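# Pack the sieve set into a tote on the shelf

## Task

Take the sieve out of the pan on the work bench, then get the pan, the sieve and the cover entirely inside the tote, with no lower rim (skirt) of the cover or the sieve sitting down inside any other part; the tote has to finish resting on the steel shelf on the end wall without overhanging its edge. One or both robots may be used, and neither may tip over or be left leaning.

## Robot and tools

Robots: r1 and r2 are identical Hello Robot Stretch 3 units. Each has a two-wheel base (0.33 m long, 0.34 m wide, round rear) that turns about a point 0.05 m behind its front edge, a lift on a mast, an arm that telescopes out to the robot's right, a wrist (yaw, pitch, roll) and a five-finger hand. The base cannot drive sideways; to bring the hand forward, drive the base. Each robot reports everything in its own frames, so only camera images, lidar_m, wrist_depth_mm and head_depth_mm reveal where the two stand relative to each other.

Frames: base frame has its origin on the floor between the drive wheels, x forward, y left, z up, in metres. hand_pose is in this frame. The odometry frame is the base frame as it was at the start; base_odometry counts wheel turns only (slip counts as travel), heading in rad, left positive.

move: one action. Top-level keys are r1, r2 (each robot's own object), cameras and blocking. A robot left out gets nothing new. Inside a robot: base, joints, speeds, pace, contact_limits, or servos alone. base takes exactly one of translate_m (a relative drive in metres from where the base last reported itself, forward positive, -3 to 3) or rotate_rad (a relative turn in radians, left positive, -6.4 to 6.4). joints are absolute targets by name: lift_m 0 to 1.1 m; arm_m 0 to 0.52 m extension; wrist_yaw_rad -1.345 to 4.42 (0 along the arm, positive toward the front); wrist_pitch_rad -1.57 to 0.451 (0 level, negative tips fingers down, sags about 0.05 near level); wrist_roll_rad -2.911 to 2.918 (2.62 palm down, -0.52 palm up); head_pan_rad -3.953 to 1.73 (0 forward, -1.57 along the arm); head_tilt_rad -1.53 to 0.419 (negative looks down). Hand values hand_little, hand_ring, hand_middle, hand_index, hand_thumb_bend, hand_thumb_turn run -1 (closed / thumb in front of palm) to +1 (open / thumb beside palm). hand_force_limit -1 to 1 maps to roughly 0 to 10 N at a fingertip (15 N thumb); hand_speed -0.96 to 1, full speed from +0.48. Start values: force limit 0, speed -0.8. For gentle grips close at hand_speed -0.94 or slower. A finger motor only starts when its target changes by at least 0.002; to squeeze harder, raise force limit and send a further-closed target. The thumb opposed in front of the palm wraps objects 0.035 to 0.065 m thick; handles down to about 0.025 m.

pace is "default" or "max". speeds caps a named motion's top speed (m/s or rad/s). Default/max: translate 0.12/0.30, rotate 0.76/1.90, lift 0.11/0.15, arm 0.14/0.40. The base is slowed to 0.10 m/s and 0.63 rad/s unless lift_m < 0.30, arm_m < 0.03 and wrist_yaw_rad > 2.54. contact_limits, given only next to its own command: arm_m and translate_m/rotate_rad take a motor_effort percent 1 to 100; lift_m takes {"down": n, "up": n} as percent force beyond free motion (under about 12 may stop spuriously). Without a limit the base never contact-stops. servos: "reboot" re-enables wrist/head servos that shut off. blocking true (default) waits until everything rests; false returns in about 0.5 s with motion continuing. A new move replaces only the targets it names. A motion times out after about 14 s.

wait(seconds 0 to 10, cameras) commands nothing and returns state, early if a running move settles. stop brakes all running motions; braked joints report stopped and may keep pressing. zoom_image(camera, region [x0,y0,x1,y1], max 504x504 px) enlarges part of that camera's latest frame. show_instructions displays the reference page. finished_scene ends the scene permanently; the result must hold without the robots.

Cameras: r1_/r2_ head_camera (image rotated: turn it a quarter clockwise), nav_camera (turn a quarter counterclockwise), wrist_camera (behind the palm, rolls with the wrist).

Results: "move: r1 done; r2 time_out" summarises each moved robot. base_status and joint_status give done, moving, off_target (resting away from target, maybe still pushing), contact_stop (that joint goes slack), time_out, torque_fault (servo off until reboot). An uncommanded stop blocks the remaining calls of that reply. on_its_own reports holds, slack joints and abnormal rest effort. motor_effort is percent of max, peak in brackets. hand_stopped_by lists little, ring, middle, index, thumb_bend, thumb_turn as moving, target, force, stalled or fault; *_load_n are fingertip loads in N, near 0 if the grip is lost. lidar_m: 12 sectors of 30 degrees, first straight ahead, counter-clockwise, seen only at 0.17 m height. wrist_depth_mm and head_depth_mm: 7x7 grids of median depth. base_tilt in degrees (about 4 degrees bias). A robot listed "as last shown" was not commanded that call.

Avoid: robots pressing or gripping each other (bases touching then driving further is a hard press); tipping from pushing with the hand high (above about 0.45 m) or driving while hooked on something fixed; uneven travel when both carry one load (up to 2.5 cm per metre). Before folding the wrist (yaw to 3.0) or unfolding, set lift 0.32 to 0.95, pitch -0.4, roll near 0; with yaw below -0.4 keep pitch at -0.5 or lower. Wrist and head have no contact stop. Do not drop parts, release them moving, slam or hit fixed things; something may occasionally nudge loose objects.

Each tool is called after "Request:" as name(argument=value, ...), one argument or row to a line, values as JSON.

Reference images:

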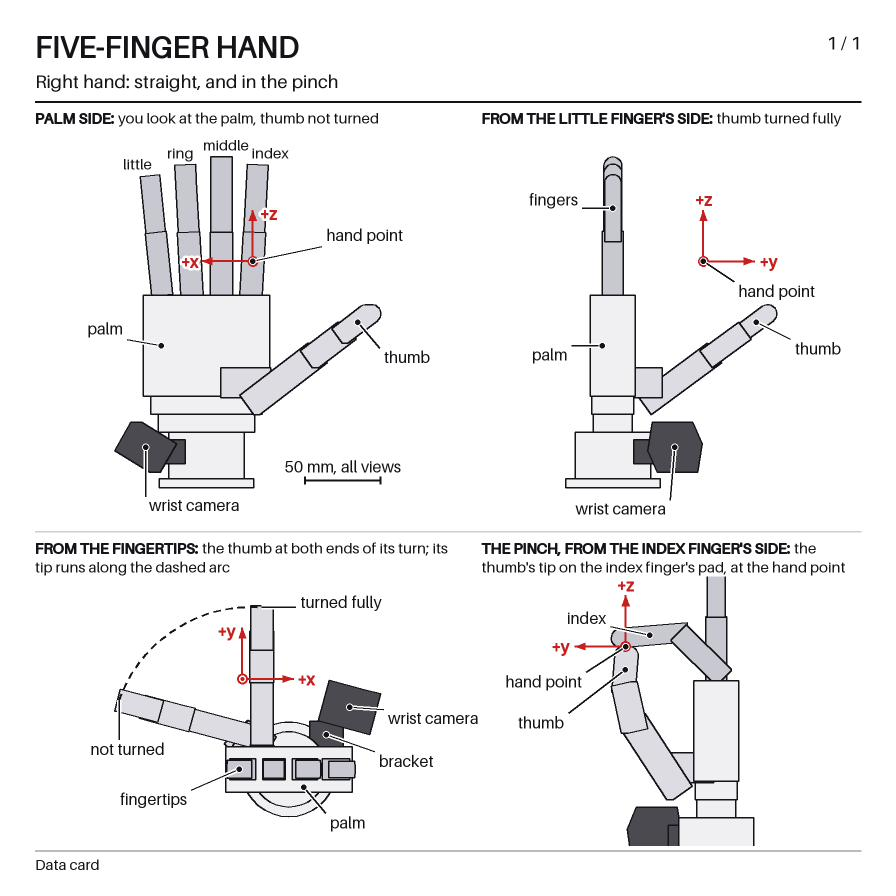

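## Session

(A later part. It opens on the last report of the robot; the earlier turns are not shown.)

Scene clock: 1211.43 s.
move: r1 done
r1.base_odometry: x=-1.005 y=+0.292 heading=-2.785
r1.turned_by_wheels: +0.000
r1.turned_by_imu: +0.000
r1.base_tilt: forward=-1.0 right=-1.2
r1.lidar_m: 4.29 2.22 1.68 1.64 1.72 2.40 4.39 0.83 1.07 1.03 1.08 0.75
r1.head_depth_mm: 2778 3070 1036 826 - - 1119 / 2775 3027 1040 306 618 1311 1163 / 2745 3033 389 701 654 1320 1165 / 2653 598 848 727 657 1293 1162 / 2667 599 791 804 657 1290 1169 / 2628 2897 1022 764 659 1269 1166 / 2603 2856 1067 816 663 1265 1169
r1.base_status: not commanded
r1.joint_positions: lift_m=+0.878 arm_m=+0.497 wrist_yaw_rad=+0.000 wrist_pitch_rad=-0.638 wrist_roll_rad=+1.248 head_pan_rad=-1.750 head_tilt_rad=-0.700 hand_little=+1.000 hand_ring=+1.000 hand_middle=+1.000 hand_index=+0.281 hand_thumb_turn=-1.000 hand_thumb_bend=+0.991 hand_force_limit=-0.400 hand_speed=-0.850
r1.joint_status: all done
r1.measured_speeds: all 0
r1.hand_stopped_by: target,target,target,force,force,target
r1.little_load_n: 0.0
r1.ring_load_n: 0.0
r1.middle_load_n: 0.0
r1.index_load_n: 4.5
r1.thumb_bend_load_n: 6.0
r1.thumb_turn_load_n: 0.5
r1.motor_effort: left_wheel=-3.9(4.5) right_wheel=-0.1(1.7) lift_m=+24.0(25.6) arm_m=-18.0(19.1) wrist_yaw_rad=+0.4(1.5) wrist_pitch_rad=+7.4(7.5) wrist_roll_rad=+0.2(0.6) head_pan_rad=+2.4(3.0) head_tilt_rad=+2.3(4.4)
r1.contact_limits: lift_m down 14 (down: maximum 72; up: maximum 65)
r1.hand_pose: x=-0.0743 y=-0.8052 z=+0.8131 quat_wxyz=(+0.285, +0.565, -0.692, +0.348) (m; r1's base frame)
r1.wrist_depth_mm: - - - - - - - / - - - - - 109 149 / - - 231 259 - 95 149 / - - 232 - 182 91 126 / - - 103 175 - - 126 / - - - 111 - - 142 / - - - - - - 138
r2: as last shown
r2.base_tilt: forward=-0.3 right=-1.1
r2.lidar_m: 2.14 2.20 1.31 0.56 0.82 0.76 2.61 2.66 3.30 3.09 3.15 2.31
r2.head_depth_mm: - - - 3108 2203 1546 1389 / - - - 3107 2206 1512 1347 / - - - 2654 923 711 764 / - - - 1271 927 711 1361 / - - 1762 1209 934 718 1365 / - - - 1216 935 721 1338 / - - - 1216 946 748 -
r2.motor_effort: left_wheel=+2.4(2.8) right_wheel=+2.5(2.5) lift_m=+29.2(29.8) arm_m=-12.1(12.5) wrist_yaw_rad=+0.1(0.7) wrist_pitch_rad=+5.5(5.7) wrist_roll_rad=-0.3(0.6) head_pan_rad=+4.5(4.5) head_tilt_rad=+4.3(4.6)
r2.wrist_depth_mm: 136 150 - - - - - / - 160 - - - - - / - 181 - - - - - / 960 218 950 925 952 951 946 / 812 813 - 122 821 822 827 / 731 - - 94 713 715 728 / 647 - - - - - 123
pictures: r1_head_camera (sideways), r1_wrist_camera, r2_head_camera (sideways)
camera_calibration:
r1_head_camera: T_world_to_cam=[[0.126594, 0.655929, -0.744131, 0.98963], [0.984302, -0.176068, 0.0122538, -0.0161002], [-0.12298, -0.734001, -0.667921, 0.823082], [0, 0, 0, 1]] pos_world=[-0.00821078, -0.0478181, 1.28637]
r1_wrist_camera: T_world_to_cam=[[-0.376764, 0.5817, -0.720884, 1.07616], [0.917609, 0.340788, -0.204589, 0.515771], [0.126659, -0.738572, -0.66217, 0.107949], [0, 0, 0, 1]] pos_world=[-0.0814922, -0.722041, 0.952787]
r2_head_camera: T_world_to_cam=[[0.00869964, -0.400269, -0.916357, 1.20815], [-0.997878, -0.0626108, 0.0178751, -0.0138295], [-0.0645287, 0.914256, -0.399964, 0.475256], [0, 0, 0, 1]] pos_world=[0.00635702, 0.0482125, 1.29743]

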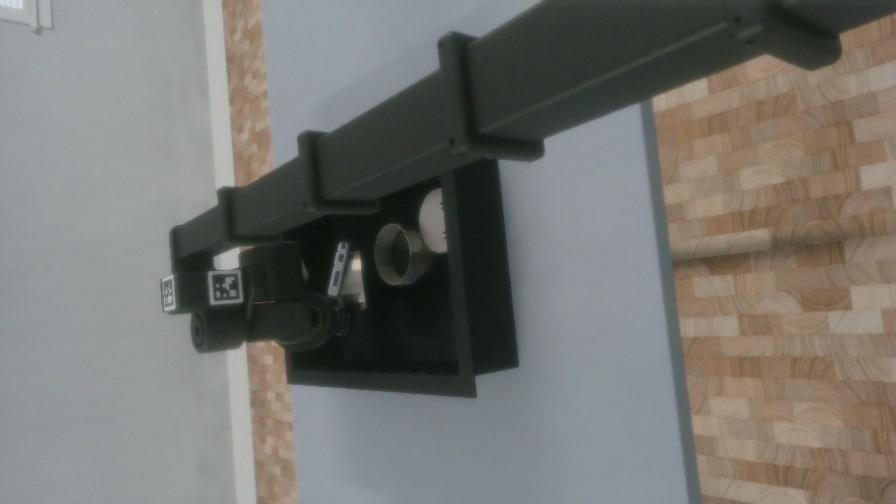

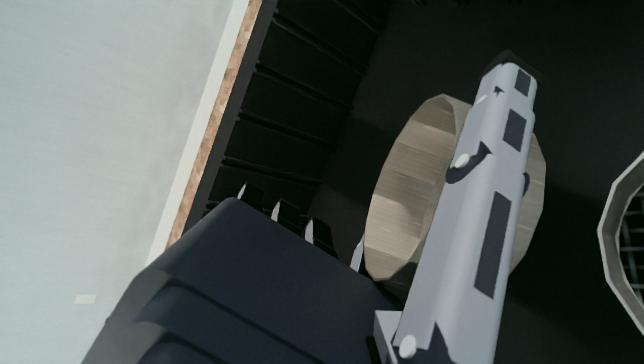

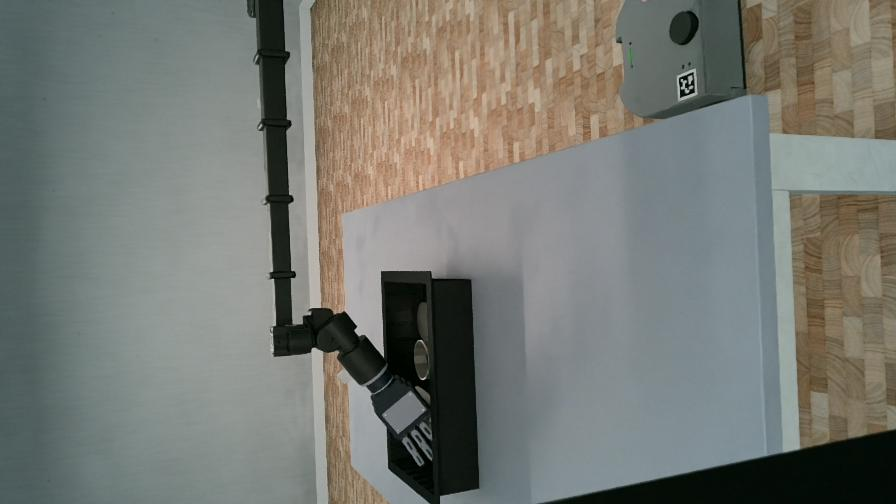

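Request:
move(
  r1={"joints": {"lift_m": 0.862}, "speeds": {"lift_m": 0.02}, "contact_limits": {"lift_m": {"down": 13}}},
  cameras=["r1_head_camera","r1_wrist_camera"],
)

Request:
zoom_image(
  camera="r1_head_camera",
  region=[260, 160, 500, 400],
)

Scene clock: 1218.77 s.
move: r1 done
r1.base_odometry: x=-1.005 y=+0.292 heading=-2.785
r1.turned_by_wheels: +0.000
r1.turned_by_imu: -0.001
r1.base_tilt: forward=-0.9 right=-1.3
r1.lidar_m: 4.28 2.22 1.69 1.64 1.71 2.41 4.37 0.83 1.06 1.03 1.08 0.75
r1.head_depth_mm: 2815 3084 1039 798 - - - / 2755 3049 1044 320 298 1324 1162 / 2721 2995 423 396 638 1321 1158 / 2678 2845 858 732 656 1291 1159 / 2658 2856 687 807 657 1292 1172 / 2647 2976 1020 764 659 1268 1172 / 2586 2914 1065 818 663 1272 1173
r1.base_status: not commanded
r1.joint_positions: lift_m=+0.862 arm_m=+0.497 wrist_yaw_rad=+0.000 wrist_pitch_rad=-0.633 wrist_roll_rad=+1.248 head_pan_rad=-1.750 head_tilt_rad=-0.700 hand_little=+1.000 hand_ring=+1.000 hand_middle=+1.000 hand_index=+0.281 hand_thumb_turn=-1.000 hand_thumb_bend=+0.991 hand_force_limit=-0.400 hand_speed=-0.850
r1.joint_status: all done
r1.measured_speeds: all 0
r1.hand_stopped_by: target,target,target,force,force,target
r1.little_load_n: 0.0
r1.ring_load_n: 0.0
r1.middle_load_n: 0.0
r1.index_load_n: 2.5
r1.thumb_bend_load_n: 6.5
r1.thumb_turn_load_n: 0.5
r1.motor_effort: left_wheel=-3.9(4.4) right_wheel=-1.1(2.0) lift_m=+20.7(29.0) arm_m=-14.3(15.4) wrist_yaw_rad=-0.8(1.6) wrist_pitch_rad=+6.5(7.5) wrist_roll_rad=+0.5(0.5) head_pan_rad=+2.0(3.6) head_tilt_rad=+2.5(4.1)
r1.contact_limits: lift_m down 13 (down: maximum 72; up: maximum 65)
r1.hand_pose: x=-0.0743 y=-0.8061 z=+0.7978 quat_wxyz=(+0.286, +0.564, -0.691, +0.349) (m; r1's base frame)
r1.wrist_depth_mm: - - 213 233 - - 145 / - - 218 - - 109 143 / - - 218 248 - 97 141 / - - 223 - 183 108 142 / - - 103 174 - 147 115 / - - - 111 - 148 113 / - - - - - 146 131
r2: as last shown
r2.base_tilt: forward=-0.4 right=-1.1
r2.lidar_m: 2.15 2.20 1.31 0.56 0.82 0.76 2.61 2.66 3.30 3.10 3.16 2.31
r2.head_depth_mm: - - - 3051 2216 1544 1375 / - - - 3100 2209 1506 1361 / - - - 2657 922 711 765 / - - - 1267 923 717 1365 / - - 1249 1211 933 719 1365 / - - - 1215 940 722 1345 / - - - 1219 948 747 -
r2.index_load_n: -0.5
r2.motor_effort: left_wheel=+2.4(2.6) right_wheel=+2.0(2.5) lift_m=+29.5(29.9) arm_m=-12.1(12.6) wrist_yaw_rad=-0.1(0.8) wrist_pitch_rad=+5.4(5.6) wrist_roll_rad=-0.3(0.4) head_pan_rad=+3.3(4.7) head_tilt_rad=+3.9(4.6)
r2.wrist_depth_mm: 136 149 - - - - - / - 160 - - - - - / - 181 - - - - - / 966 217 966 929 946 945 954 / 802 833 - 122 834 816 823 / 727 - - 94 704 734 739 / 642 - - - - - 123
pictures: r1_head_camera (sideways), r1_wrist_camera
camera_calibration:
r1_head_camera: T_world_to_cam=[[0.126594, 0.655929, -0.744131, 0.98963], [0.984302, -0.176068, 0.0122538, -0.0161002], [-0.12298, -0.734001, -0.667921, 0.823082], [0, 0, 0, 1]] pos_world=[-0.00821078, -0.0478181, 1.28637]
r1_wrist_camera: T_world_to_cam=[[-0.376786, 0.578489, -0.723452, 1.06511], [0.9176, 0.339894, -0.206114, 0.513446], [0.126662, -0.741501, -0.658888, 0.0921515], [0, 0, 0, 1]] pos_world=[-0.0814922, -0.72234, 0.937101]

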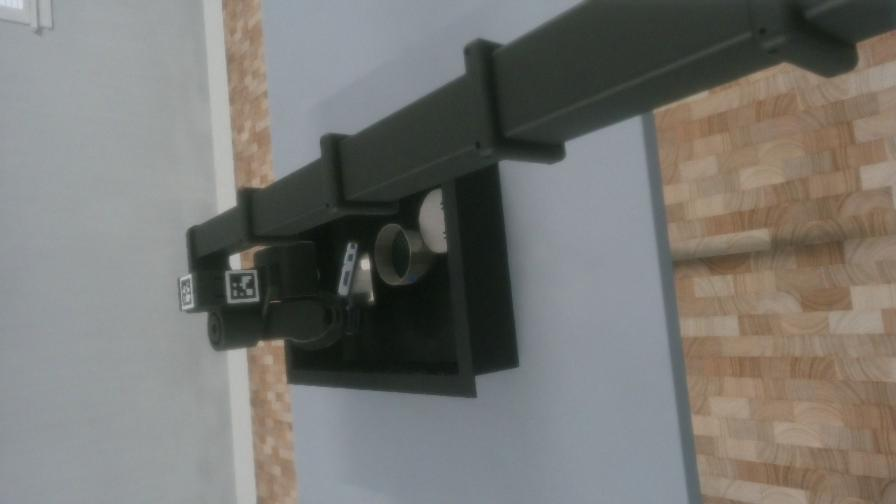

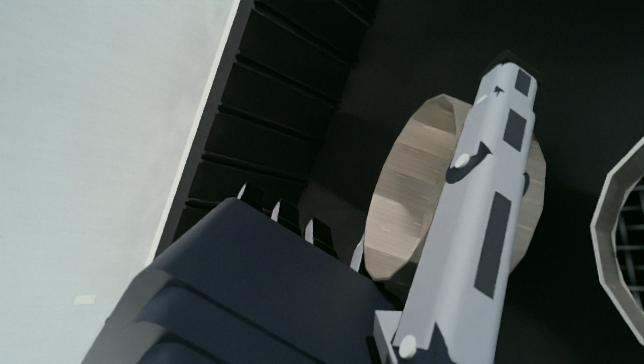

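Scaled by 2.100 from the camera's 896x504 image, which has a finer 1280x720 frame.

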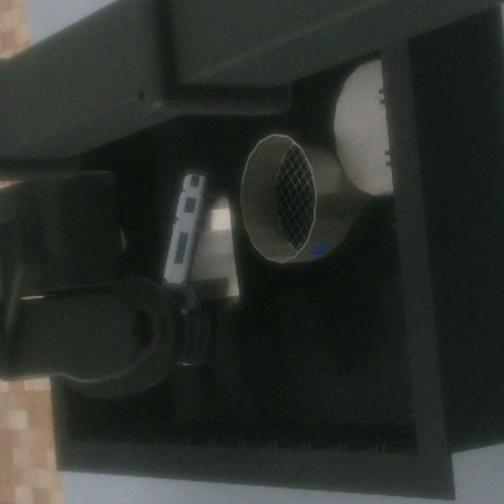

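Request:
move(
  r1={"joints": {"hand_index": 1.0, "hand_speed": -0.85}},
  cameras=["r1_head_camera","r1_wrist_camera"],
)

Request:
move(
  r1={"joints": {"lift_m": 1.05}, "speeds": {"lift_m": 0.1}},
  r2={"joints": {"head_pan_rad": 1.75, "head_tilt_rad": -0.5}},
  cameras=["r1_head_camera","r1_wrist_camera","r2_head_camera"],
)

Request:
zoom_image(
  camera="r1_head_camera",
  region=[260, 100, 560, 420],
)

Scene clock: 1228.47 s.
move: r1 done
r1.base_odometry: x=-1.005 y=+0.292 heading=-2.785
r1.turned_by_wheels: +0.000
r1.turned_by_imu: -0.001
r1.base_tilt: forward=-0.9 right=-1.2
r1.lidar_m: 4.29 2.22 1.69 1.64 1.72 2.40 4.39 0.83 1.06 1.04 1.08 0.75
r1.head_depth_mm: 2782 3144 1040 798 - - - / 2743 3079 1040 320 298 1312 1153 / 2708 3086 423 396 636 1319 1168 / 2673 2845 924 728 655 1297 1165 / 2617 2884 688 806 658 1291 1166 / 2617 2904 1018 763 660 1268 1164 / 2607 2934 1065 817 662 1269 1177
r1.base_status: not commanded
r1.joint_positions: lift_m=+0.862 arm_m=+0.497 wrist_yaw_rad=-0.008 wrist_pitch_rad=-0.610 wrist_roll_rad=+1.248 head_pan_rad=-1.750 head_tilt_rad=-0.700 hand_little=+1.000 hand_ring=+1.000 hand_middle=+1.000 hand_index=+1.000 hand_thumb_turn=-1.000 hand_thumb_bend=+0.989 hand_force_limit=-0.400 hand_speed=-0.850
r1.joint_status: all done
r1.measured_speeds: all 0
r1.hand_stopped_by: target,target,target,target,force,target
r1.little_load_n: 0.0
r1.ring_load_n: 0.0
r1.middle_load_n: 0.0
r1.index_load_n: -0.5
r1.thumb_bend_load_n: 0.0
r1.thumb_turn_load_n: 0.0
r1.motor_effort: left_wheel=-3.4(4.7) right_wheel=+2.2(2.7) lift_m=+21.8(22.4) arm_m=-9.7(11.6) wrist_yaw_rad=+7.1(8.5) wrist_pitch_rad=+2.1(6.6) wrist_roll_rad=+0.3(0.5) head_pan_rad=+2.8(2.9) head_tilt_rad=+2.5(3.9)
r1.contact_limits: lift_m down 13 (down: maximum 72; up: maximum 65)
r1.hand_pose: x=-0.0756 y=-0.8105 z=+0.8018 quat_wxyz=(+0.294, +0.558, -0.689, +0.356) (m; r1's base frame)
r1.wrist_depth_mm: - - - - - - 147 / - - 220 - - - 146 / - - 224 - - 95 141 / - - 223 - - - - / - - 103 186 - - - / - - - 110 - - 108 / - - - - - 145 130
r2: as last shown
r2.turned_by_imu: -0.001
r2.lidar_m: 2.15 2.21 1.31 0.56 0.82 0.76 2.61 2.66 3.32 3.09 3.17 2.31
r2.head_depth_mm: - - - 3051 2174 1545 1386 / - - - 3124 2204 1497 1352 / - - - 2654 922 709 764 / - - - 1263 928 713 1363 / - - 1246 1208 936 718 1364 / - - - 1225 936 721 1342 / - - - 1218 945 749 -
r2.index_load_n: 0.0
r2.motor_effort: left_wheel=+2.1(2.7) right_wheel=+2.0(2.7) lift_m=+29.5(30.0) arm_m=-12.6(12.6) wrist_yaw_rad=+0.1(0.7) wrist_pitch_rad=+5.5(5.7) wrist_roll_rad=-0.3(0.6) head_pan_rad=+3.3(4.3) head_tilt_rad=+4.3(4.9)
r2.wrist_depth_mm: 136 150 - - - - - / - 160 - - - - - / - 181 - - - - - / 964 217 954 924 960 954 958 / 809 833 - 122 826 848 812 / 734 - - 94 709 726 715 / 647 - - - - - 123
pictures: r1_head_camera (sideways), r1_wrist_camera
camera_calibration:
r1_head_camera: T_world_to_cam=[[0.126594, 0.655929, -0.744131, 0.98963], [0.984302, -0.176068, 0.0122538, -0.0161002], [-0.12298, -0.734001, -0.667921, 0.823082], [0, 0, 0, 1]] pos_world=[-0.00821078, -0.0478181, 1.28637]
r1_wrist_camera: T_world_to_cam=[[-0.372404, 0.56388, -0.737126, 1.0695], [0.920166, 0.327783, -0.214134, 0.513741], [0.120872, -0.758022, -0.640931, 0.0635241], [0, 0, 0, 1]] pos_world=[-0.0821178, -0.723313, 0.939081]

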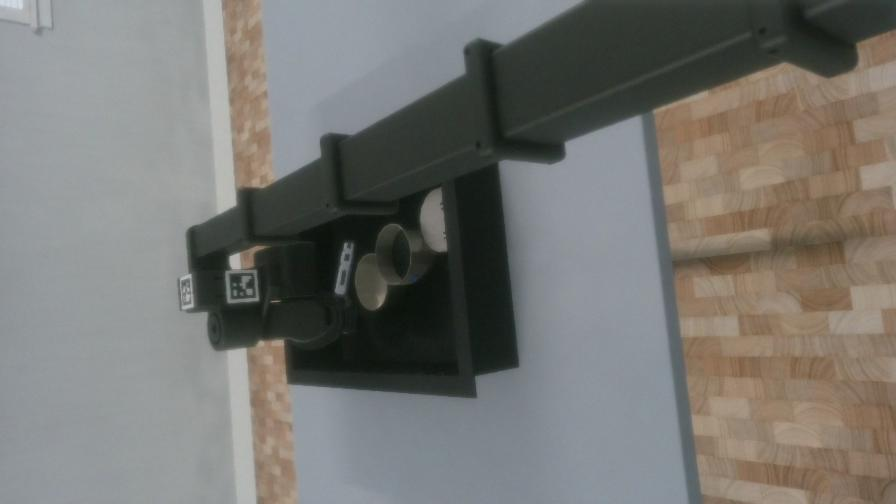

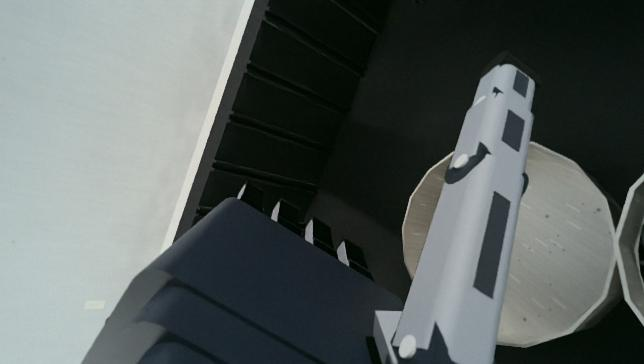

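Scene clock: 1231.13 s.
move: r1 done; r2 done
r1.base_odometry: x=-1.005 y=+0.292 heading=-2.785
r1.turned_by_wheels: +0.000
r1.turned_by_imu: +0.000
r1.base_tilt: forward=-1.0 right=-1.2
r1.lidar_m: 4.28 2.23 1.68 1.63 1.71 2.41 4.35 0.83 1.07 1.03 1.08 0.75
r1.head_depth_mm: - 3172 1037 800 650 1332 1156 / - 3134 1050 804 652 1303 1166 / 2768 3061 960 730 652 1311 1166 / 501 2967 975 731 656 1296 1155 / 494 692 971 805 655 1292 1165 / 2599 2956 1021 759 660 1278 1163 / 2639 2883 1063 815 661 1270 1177
r1.base_status: not commanded
r1.joint_positions: lift_m=+1.050 arm_m=+0.497 wrist_yaw_rad=-0.002 wrist_pitch_rad=-0.630 wrist_roll_rad=+1.248 head_pan_rad=-1.750 head_tilt_rad=-0.700 hand_little=+1.000 hand_ring=+1.000 hand_middle=+1.000 hand_index=+1.000 hand_thumb_turn=-1.000 hand_thumb_bend=+0.989 hand_force_limit=-0.400 hand_speed=-0.850
r1.joint_status: all done
r1.measured_speeds: all 0
r1.hand_stopped_by: target,target,target,target,force,target
r1.little_load_n: 0.0
r1.ring_load_n: 0.5
r1.middle_load_n: 0.0
r1.index_load_n: 0.0
r1.thumb_bend_load_n: 0.0
r1.thumb_turn_load_n: 0.5
r1.motor_effort: left_wheel=-3.5(4.6) right_wheel=+2.3(3.1) lift_m=+29.5(35.3) arm_m=-7.5(10.0) wrist_yaw_rad=+1.6(7.2) wrist_pitch_rad=+5.8(6.2) wrist_roll_rad=+0.3(0.6) head_pan_rad=+1.9(3.3) head_tilt_rad=+3.6(4.7)
r1.hand_pose: x=-0.0745 y=-0.8067 z=+0.9864 quat_wxyz=(+0.287, +0.563, -0.691, +0.350) (m; r1's base frame)
r1.wrist_depth_mm: - - - - 516 356 305 / - - - - 331 114 238 / - - - - - 95 - / - - - - 345 - - / - - 103 196 - - - / - - - 110 - - - / - - - - - - -
r2.base_odometry: x=+1.052 y=-1.469 heading=-0.949
r2.turned_by_wheels: +0.000
r2.turned_by_imu: +0.000
r2.base_tilt: forward=-0.4 right=-1.0
r2.lidar_m: 2.14 2.20 1.31 0.56 0.82 0.76 2.61 2.66 3.31 3.10 3.16 2.31
r2.head_depth_mm: - - 3801 2579 1689 1509 1292 / - - 3786 2260 800 730 1205 / - - 1599 1080 808 734 1272 / - - 1405 1083 807 742 1304 / - - 1420 1084 815 747 1314 / - - 1382 1093 848 712 - / - - - - - - -
r2.base_status: not commanded
r2.joint_positions: lift_m=+0.587 arm_m=+0.000 wrist_yaw_rad=+2.885 wrist_pitch_rad=-0.617 wrist_roll_rad=+0.000 head_pan_rad=+1.737 head_tilt_rad=-0.497 hand_little=+1.000 hand_ring=+1.000 hand_middle=+1.000 hand_index=+1.000 hand_thumb_turn=+1.000 hand_thumb_bend=+1.000 hand_force_limit=+0.000 hand_speed=-0.800
r2.joint_status: all done
joint sent to its limit — r2.head_pan_rad, upper limit.
r2.measured_speeds: all 0
r2.hand_stopped_by: target,target,target,target,target,target
r2.little_load_n: 0.0
r2.ring_load_n: 0.5
r2.middle_load_n: 0.0
r2.index_load_n: 0.0
r2.thumb_bend_load_n: 0.0
r2.thumb_turn_load_n: 0.0
r2.motor_effort: left_wheel=+2.4(2.7) right_wheel=+2.3(2.6) lift_m=+29.6(29.8) arm_m=-12.0(12.4) wrist_yaw_rad=+0.5(0.8) wrist_pitch_rad=+5.6(5.7) wrist_roll_rad=-0.4(0.5) head_pan_rad=+3.8(5.2) head_tilt_rad=-4.3(4.6)
r2.hand_pose: x=+0.0876 y=+0.0469 z=+0.5903 quat_wxyz=(-0.061, +0.338, +0.822, +0.455) (m; r2's base frame)
r2.wrist_depth_mm: 136 150 - - - - - / - 159 - - - - - / - 181 - - - - - / 953 218 969 932 960 954 975 / 799 827 - 122 834 820 829 / 726 - - 94 716 725 733 / 656 - - - - - 123
pictures: r1_head_camera (sideways), r1_wrist_camera, r2_head_camera (sideways)
camera_calibration:
r1_head_camera: T_world_to_cam=[[0.126594, 0.655929, -0.744131, 0.98963], [0.984302, -0.176068, 0.0122538, -0.0161002], [-0.12298, -0.734001, -0.667921, 0.823082], [0, 0, 0, 1]] pos_world=[-0.00821078, -0.0478181, 1.28637]
r1_wrist_camera: T_world_to_cam=[[-0.375875, 0.576529, -0.725488, 1.20231], [0.918124, 0.337776, -0.207257, 0.552188], [0.125562, -0.743991, -0.656287, 0.211354], [0, 0, 0, 1]] pos_world=[-0.0815973, -0.722435, 1.12541]
r2_head_camera: T_world_to_cam=[[0.058016, -0.483827, -0.873239, 1.15162], [-0.988909, -0.147646, 0.0161041, -0.0116205], [-0.136722, 0.862619, -0.487027, 0.588955], [0, 0, 0, 1]] pos_world=[0.00221938, 0.0474231, 1.29266]

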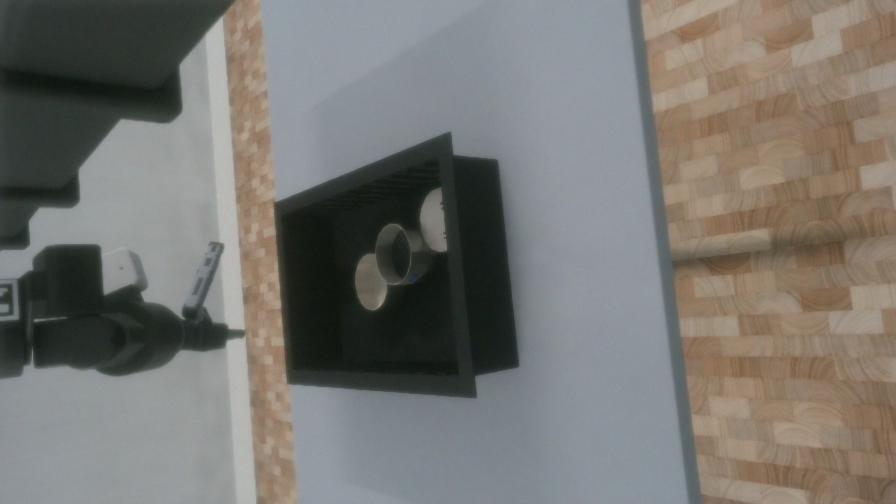

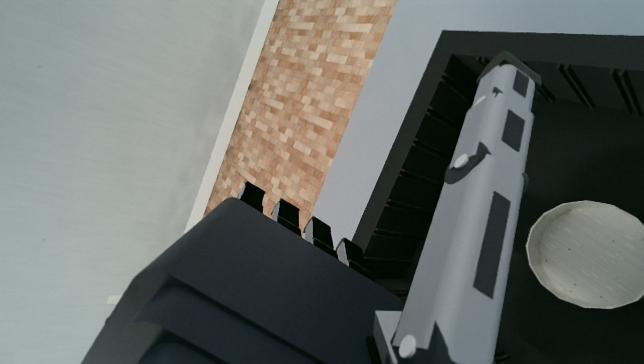

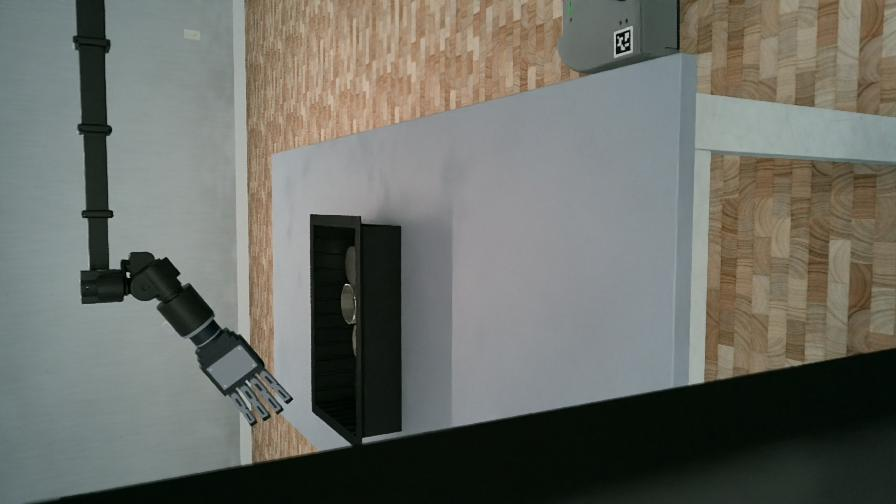

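Scaled by 1.575 from the camera's 896x504 image, which has a finer 1280x720 frame.

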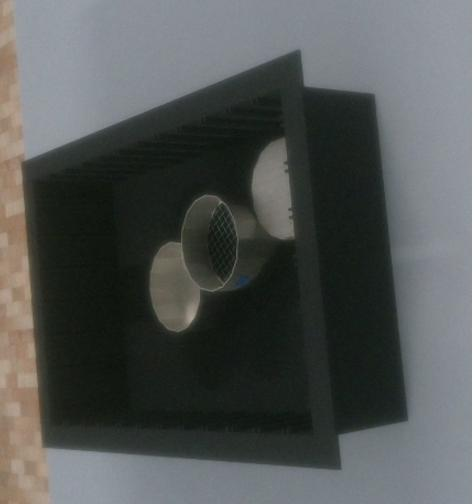

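Request:
move(
  r1={"joints": {"lift_m": 1.09, "arm_m": 0.15, "wrist_pitch_rad": -0.63}, "speeds": {"arm_m": 0.2}},
)

Request:
move(
  r1={"joints": {"wrist_pitch_rad": -1.45, "wrist_yaw_rad": -1.34, "wrist_roll_rad": -0.237, "hand_thumb_bend": 1.0, "hand_speed": 0.0, "head_pan_rad": -1.85, "head_tilt_rad": -0.75}},
  cameras=["r1_head_camera","r1_wrist_camera","r2_head_camera"],
)

Scene clock: 1395.73 s.
move: r1 done
r1.base_odometry: x=-1.005 y=+0.292 heading=-2.785
r1.turned_by_wheels: +0.000
r1.turned_by_imu: -0.001
r1.base_tilt: forward=-0.9 right=-1.2
r1.lidar_m: 4.30 2.23 1.68 1.64 1.71 2.41 4.38 0.83 1.06 1.04 1.09 0.75
r1.head_depth_mm: 2790 3112 1040 799 652 1334 1167 / 2655 3179 1045 803 650 1311 1157 / - 317 964 733 656 1319 1160 / - - 926 731 655 1293 1161 / - - 414 807 657 1288 1173 / 2625 2944 1018 761 662 1265 1171 / 2627 2959 1073 816 662 1263 1174
r1.base_status: not commanded
r1.joint_positions: lift_m=+1.090 arm_m=+0.150 wrist_yaw_rad=-0.002 wrist_pitch_rad=-0.659 wrist_roll_rad=+1.248 head_pan_rad=-1.750 head_tilt_rad=-0.700 hand_little=+1.000 hand_ring=+1.000 hand_middle=+1.000 hand_index=+1.000 hand_thumb_turn=-1.000 hand_thumb_bend=+0.989 hand_force_limit=-0.400 hand_speed=-0.850
r1.joint_status: all done
r1.measured_speeds: all 0
r1.hand_stopped_by: target,target,target,target,force,target
r1.little_load_n: 0.0
r1.ring_load_n: 0.0
r1.middle_load_n: 0.0
r1.index_load_n: 0.0
r1.thumb_bend_load_n: 0.0
r1.thumb_turn_load_n: 0.0
r1.motor_effort: left_wheel=-3.8(4.4) right_wheel=+2.1(3.3) lift_m=+27.8(33.8) arm_m=-17.9(22.5) wrist_yaw_rad=+0.6(2.6) wrist_pitch_rad=+5.8(6.7) wrist_roll_rad=+0.6(0.6) head_pan_rad=+1.8(2.8) head_tilt_rad=+1.6(3.3)
r1.hand_pose: x=-0.0745 y=-0.4537 z=+1.0216 quat_wxyz=(+0.279, +0.568, -0.696, +0.340) (m; r1's base frame)
r1.wrist_depth_mm: - - - - - - 345 / - - - - - 119 338 / - - - 528 465 101 331 / - - - - - 354 324 / - - 103 185 - 352 315 / - - - 111 - 352 314 / - - - - - 343 306
r2: as last shown
r2.turned_by_imu: -0.001
r2.base_tilt: forward=-0.4 right=-1.1
r2.lidar_m: 2.15 2.21 1.31 0.56 0.82 0.76 2.61 2.66 3.32 3.10 3.17 2.31
r2.head_depth_mm: - - 3838 2543 1686 1504 1293 / - - 3876 2259 799 734 1211 / - - 1590 1069 804 738 1272 / - - 1409 1069 806 744 1303 / - - 1426 1082 813 1436 1311 / - - 1437 1088 845 711 - / - - - - - - -
r2.joint_positions: lift_m=+0.587 arm_m=+0.000 wrist_yaw_rad=+2.885 wrist_pitch_rad=-0.617 wrist_roll_rad=+0.000 head_pan_rad=+1.737 head_tilt_rad=-0.500 hand_little=+1.000 hand_ring=+1.000 hand_middle=+1.000 hand_index=+1.000 hand_thumb_turn=+1.000 hand_thumb_bend=+1.000 hand_force_limit=+0.000 hand_speed=-0.800
r2.ring_load_n: 0.0
r2.motor_effort: left_wheel=+2.2(2.7) right_wheel=+2.6(2.6) lift_m=+29.1(30.0) arm_m=-11.9(12.5) wrist_yaw_rad=+0.3(0.8) wrist_pitch_rad=+5.6(5.7) wrist_roll_rad=-0.4(0.5) head_pan_rad=+3.7(5.4) head_tilt_rad=-4.5(4.7)
r2.wrist_depth_mm: 136 150 - - - - - / - 160 - - - - - / - 181 - - - - - / 951 218 958 925 953 961 936 / 809 820 - 122 830 817 827 / 730 - - 94 712 729 721 / 649 - - - - - 123
pictures: none

Scene clock: 1397.43 s.
move: r1 done
r1.base_odometry: x=-1.005 y=+0.292 heading=-2.785
r1.turned_by_wheels: +0.000
r1.turned_by_imu: +0.000
r1.base_tilt: forward=-1.0 right=-1.2
r1.lidar_m: 4.29 2.22 1.68 1.64 1.71 2.41 4.37 0.83 1.07 1.03 1.08 0.75
r1.head_depth_mm: 2964 3123 954 758 675 1303 1138 / 2901 3133 957 757 661 1303 1143 / 2820 3034 964 699 644 1312 1141 / 2725 3010 806 701 647 1311 1145 / - - 847 311 388 1322 1144 / - - - 674 634 1294 1151 / - - 945 750 637 1270 1151
r1.base_status: not commanded
r1.joint_positions: lift_m=+1.090 arm_m=+0.150 wrist_yaw_rad=-1.333 wrist_pitch_rad=-1.446 wrist_roll_rad=-0.229 head_pan_rad=-1.849 head_tilt_rad=-0.748 hand_little=+1.000 hand_ring=+1.000 hand_middle=+1.000 hand_index=+1.000 hand_thumb_turn=-1.000 hand_thumb_bend=+1.000 hand_force_limit=-0.400 hand_speed=+0.000
r1.joint_status: all done
joint sent to its limit — r1.wrist_yaw_rad, lower limit.
r1.measured_speeds: all 0
r1.hand_stopped_by: target,target,target,target,target,target
r1.little_load_n: 0.0
r1.ring_load_n: 0.0
r1.middle_load_n: 0.0
r1.index_load_n: 0.0
r1.thumb_bend_load_n: 0.0
r1.thumb_turn_load_n: 0.0
r1.motor_effort: left_wheel=-3.8(4.9) right_wheel=+2.0(3.2) lift_m=+27.1(28.6) arm_m=-14.4(17.8) wrist_yaw_rad=-0.8(5.1) wrist_pitch_rad=-0.2(5.9) wrist_roll_rad=-2.9(5.4) head_pan_rad=-3.1(5.1) head_tilt_rad=-6.2(7.5)
r1.hand_pose: x=-0.0865 y=-0.2624 z=+0.9812 quat_wxyz=(+0.054, +0.686, -0.725, -0.031) (m; r1's base frame)
r1.wrist_depth_mm: 266 359 364 370 - - - / - 361 366 - - - - / 359 366 365 - - 100 - / 362 362 370 - - - - / 362 366 103 212 - - - / 363 - - 110 - - - / - - - - - - 488
r2: as last shown
r2.turned_by_imu: +0.000
r2.lidar_m: 2.15 2.21 1.31 0.56 0.82 0.76 2.61 2.66 3.30 3.10 3.16 2.31
r2.head_depth_mm: 1081 - 3701 2543 1694 1499 1290 / - - 3534 2239 798 735 1208 / - - 1593 1068 800 737 1264 / - - 1424 1080 808 745 1311 / - - 1431 1081 808 1456 1307 / - - 1435 1096 842 711 - / - - - - - - -
r2.motor_effort: left_wheel=+2.6(2.9) right_wheel=+2.4(2.5) lift_m=+29.1(29.8) arm_m=-12.4(12.4) wrist_yaw_rad=+0.5(0.6) wrist_pitch_rad=+5.5(5.7) wrist_roll_rad=-0.3(0.4) head_pan_rad=+2.8(4.7) head_tilt_rad=-4.4(4.9)
r2.wrist_depth_mm: 136 150 - - - - - / - 160 - - - - - / - 181 - - - - - / 950 218 958 929 953 945 942 / 812 834 - 122 834 821 814 / 730 - - 94 703 728 715 / 654 - - - - - 123
pictures: r1_head_camera (sideways), r1_wrist_camera, r2_head_camera (sideways)
camera_calibration:
r1_head_camera: T_world_to_cam=[[0.200257, 0.673819, -0.711242, 0.946366], [0.961972, -0.27287, 0.0123399, -0.0161024], [-0.185761, -0.686666, -0.702839, 0.868805], [0, 0, 0, 1]] pos_world=[-0.0126358, -0.0454947, 1.28392]
r1_wrist_camera: T_world_to_cam=[[-0.499079, 0.86348, 0.0729539, 0.161404], [0.866531, 0.497941, 0.0343382, 0.178855], [-0.00667637, 0.0803543, -0.996744, 1.1534], [0, 0, 0, 1]] pos_world=[-0.0667296, -0.321109, 1.13172]
r2_head_camera: T_world_to_cam=[[0.0584702, -0.486251, -0.871861, 1.14985], [-0.988912, -0.147639, 0.0160206, -0.0114122], [-0.136511, 0.861257, -0.489491, 0.592176], [0, 0, 0, 1]] pos_world=[0.00232077, 0.0474152, 1.29256]

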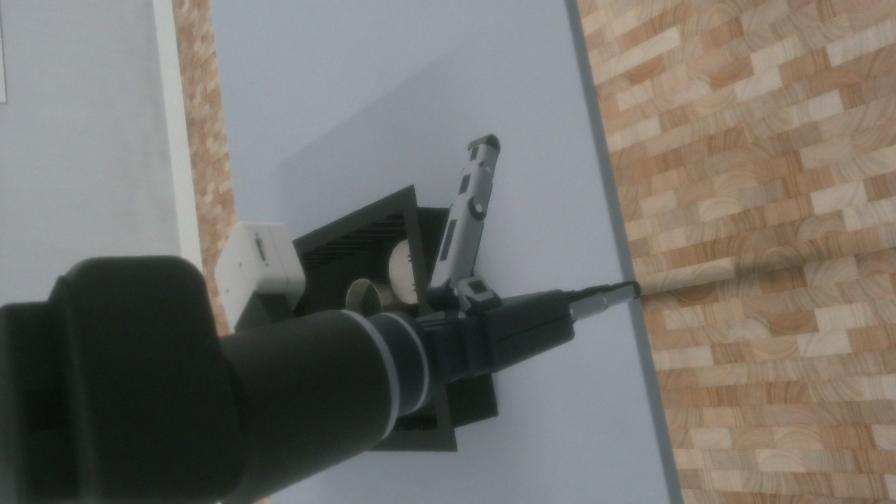

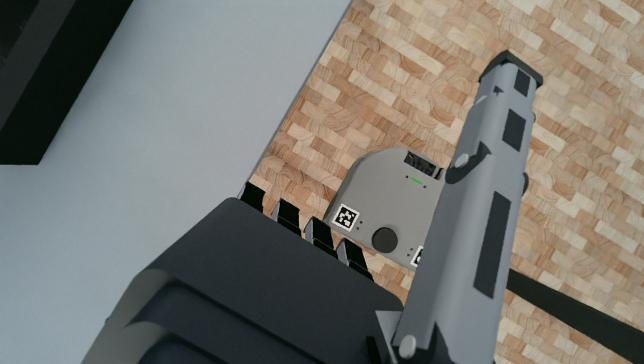

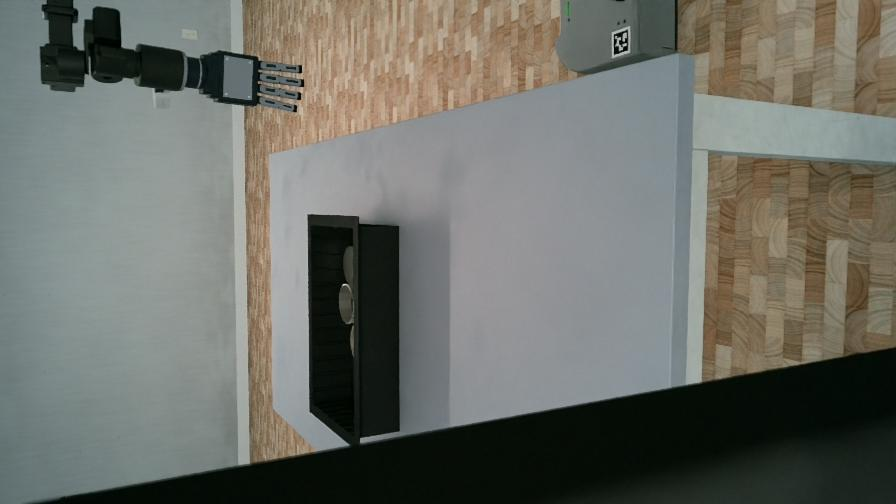

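Request:
move(
  r2={"joints": {"head_pan_rad": -1.52, "head_tilt_rad": -0.2}, "pace": "max"},
  cameras=["r2_head_camera", "r2_nav_camera"],
)

Scene clock: 1686.00 s.
move: r2 done
r1: as last shown
r1.turned_by_imu: -0.001
r1.base_tilt: forward=-1.0 right=-1.3
r1.lidar_m: 4.29 2.22 1.68 1.64 1.72 2.41 4.38 0.83 1.06 1.03 1.09 0.75
r1.head_depth_mm: 2979 3122 948 755 673 1300 1136 / 2888 3096 951 758 660 1298 1138 / 2806 3072 957 694 644 1311 1144 / 2763 3084 810 696 645 1317 1145 / - - 853 310 397 1312 1149 / - - - 675 632 1293 1149 / - - 944 748 635 1269 1149
r1.joint_positions: lift_m=+1.090 arm_m=+0.150 wrist_yaw_rad=-1.333 wrist_pitch_rad=-1.446 wrist_roll_rad=-0.229 head_pan_rad=-1.850 head_tilt_rad=-0.750 hand_little=+1.000 hand_ring=+1.000 hand_middle=+1.000 hand_index=+1.000 hand_thumb_turn=-1.000 hand_thumb_bend=+1.000 hand_force_limit=-0.400 hand_speed=+0.000
r1.motor_effort: left_wheel=-3.8(4.5) right_wheel=+1.6(3.0) lift_m=+23.0(24.9) arm_m=-3.4(6.8) wrist_yaw_rad=-1.4(3.5) wrist_pitch_rad=-0.3(0.4) wrist_roll_rad=-3.1(3.1) head_pan_rad=-3.5(3.6) head_tilt_rad=-6.2(7.2)
r1.wrist_depth_mm: 265 359 368 370 - - - / - 361 365 - - - - / 360 358 366 - - 100 - / 358 364 377 - - - - / 361 362 103 211 - - - / 364 - - 111 - - - / - - - - - - 496
r2.base_odometry: x=+1.052 y=-1.469 heading=-0.949
r2.turned_by_wheels: +0.000
r2.turned_by_imu: -0.001
r2.base_tilt: forward=-0.4 right=-1.1
r2.lidar_m: 2.15 2.20 1.31 0.56 0.82 0.76 2.61 2.65 3.32 3.11 3.16 2.31
r2.head_depth_mm: 2864 2961 3065 3220 3151 2177 1644 / 2755 2925 3051 3210 3140 2154 1669 / 2747 2907 3010 3113 3211 2216 1672 / 2735 2882 3010 3112 3144 2204 1680 / 2751 2813 2921 3022 3115 2241 1690 / 2712 2845 2951 3025 3102 2233 1698 / 2663 2791 2894 2963 3066 2242 1703
r2.base_status: not commanded
r2.joint_positions: lift_m=+0.587 arm_m=+0.000 wrist_yaw_rad=+2.885 wrist_pitch_rad=-0.617 wrist_roll_rad=+0.000 head_pan_rad=-1.568 head_tilt_rad=-0.205 hand_little=+1.000 hand_ring=+1.000 hand_middle=+1.000 hand_index=+1.000 hand_thumb_turn=+1.000 hand_thumb_bend=+1.000 hand_force_limit=+0.000 hand_speed=-0.800
r2.joint_status: all done
r2.measured_speeds: all 0
r2.hand_stopped_by: target,target,target,target,target,target
r2.little_load_n: 0.0
r2.ring_load_n: 0.0
r2.middle_load_n: 0.0
r2.index_load_n: 0.0
r2.thumb_bend_load_n: 0.0
r2.thumb_turn_load_n: 0.0
r2.motor_effort: left_wheel=+2.5(2.6) right_wheel=+2.5(2.7) lift_m=+29.5(29.8) arm_m=-12.2(12.3) wrist_yaw_rad=-0.2(0.7) wrist_pitch_rad=+5.5(5.7) wrist_roll_rad=-0.3(0.5) head_pan_rad=+0.8(5.1) head_tilt_rad=+5.5(8.1)
r2.hand_pose: x=+0.0876 y=+0.0469 z=+0.5903 quat_wxyz=(-0.061, +0.338, +0.822, +0.455) (m; r2's base frame)
r2.wrist_depth_mm: 136 149 - - - - - / - 160 - - - - - / - 181 - - - - - / 955 217 952 909 966 949 970 / 797 811 - 122 822 818 820 / 730 - - 94 703 727 726 / 648 - - - - - 123
pictures: r2_head_camera (sideways), r2_nav_camera (sideways)
camera_calibration:
r2_head_camera: T_world_to_cam=[[0.0224209, 0.215131, -0.976328, 1.28639], [0.999733, -0.0103649, 0.0206745, -0.0296968], [-0.00567183, -0.97653, -0.215306, 0.234497], [0, 0, 0, 1]] pos_world=[0.00217689, -0.0480566, 1.30704]
r2_nav_camera: T_world_to_cam=[[0.0556663, -0.266534, 0.962217, -1.21777], [-0.998245, -0.0343475, 0.0482364, -0.00687127], [0.0201931, -0.963213, -0.267978, 0.299424], [0, 0, 0, 1]] pos_world=[0.0548834, -0.0364046, 1.25233]

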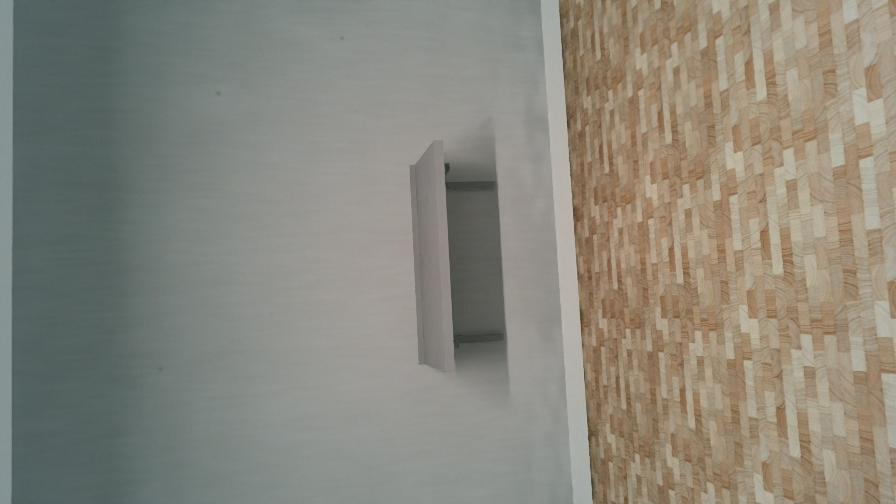

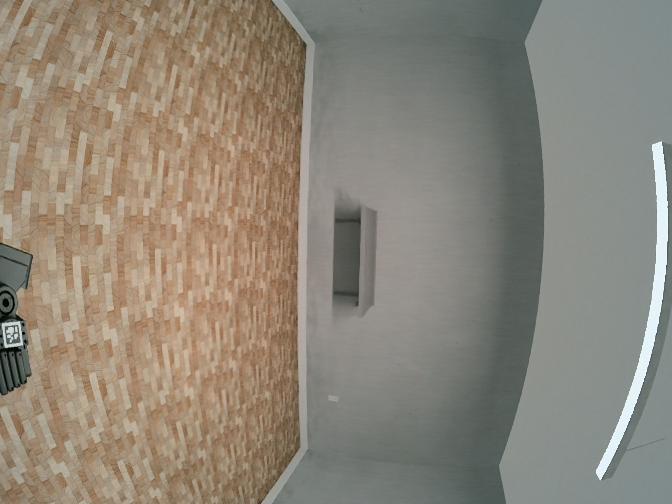

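Request:
zoom_image(
  camera="r2_head_camera",
  region=[380, 120, 540, 400],
)

Scaled by 1.800 from the camera's 896x504 image, which has a finer 1280x720 frame.

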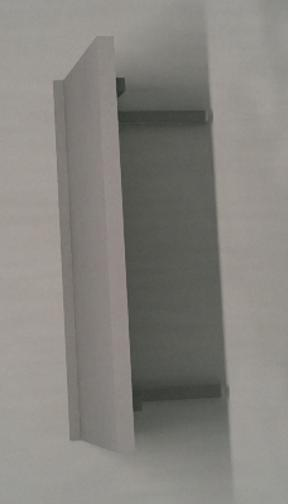

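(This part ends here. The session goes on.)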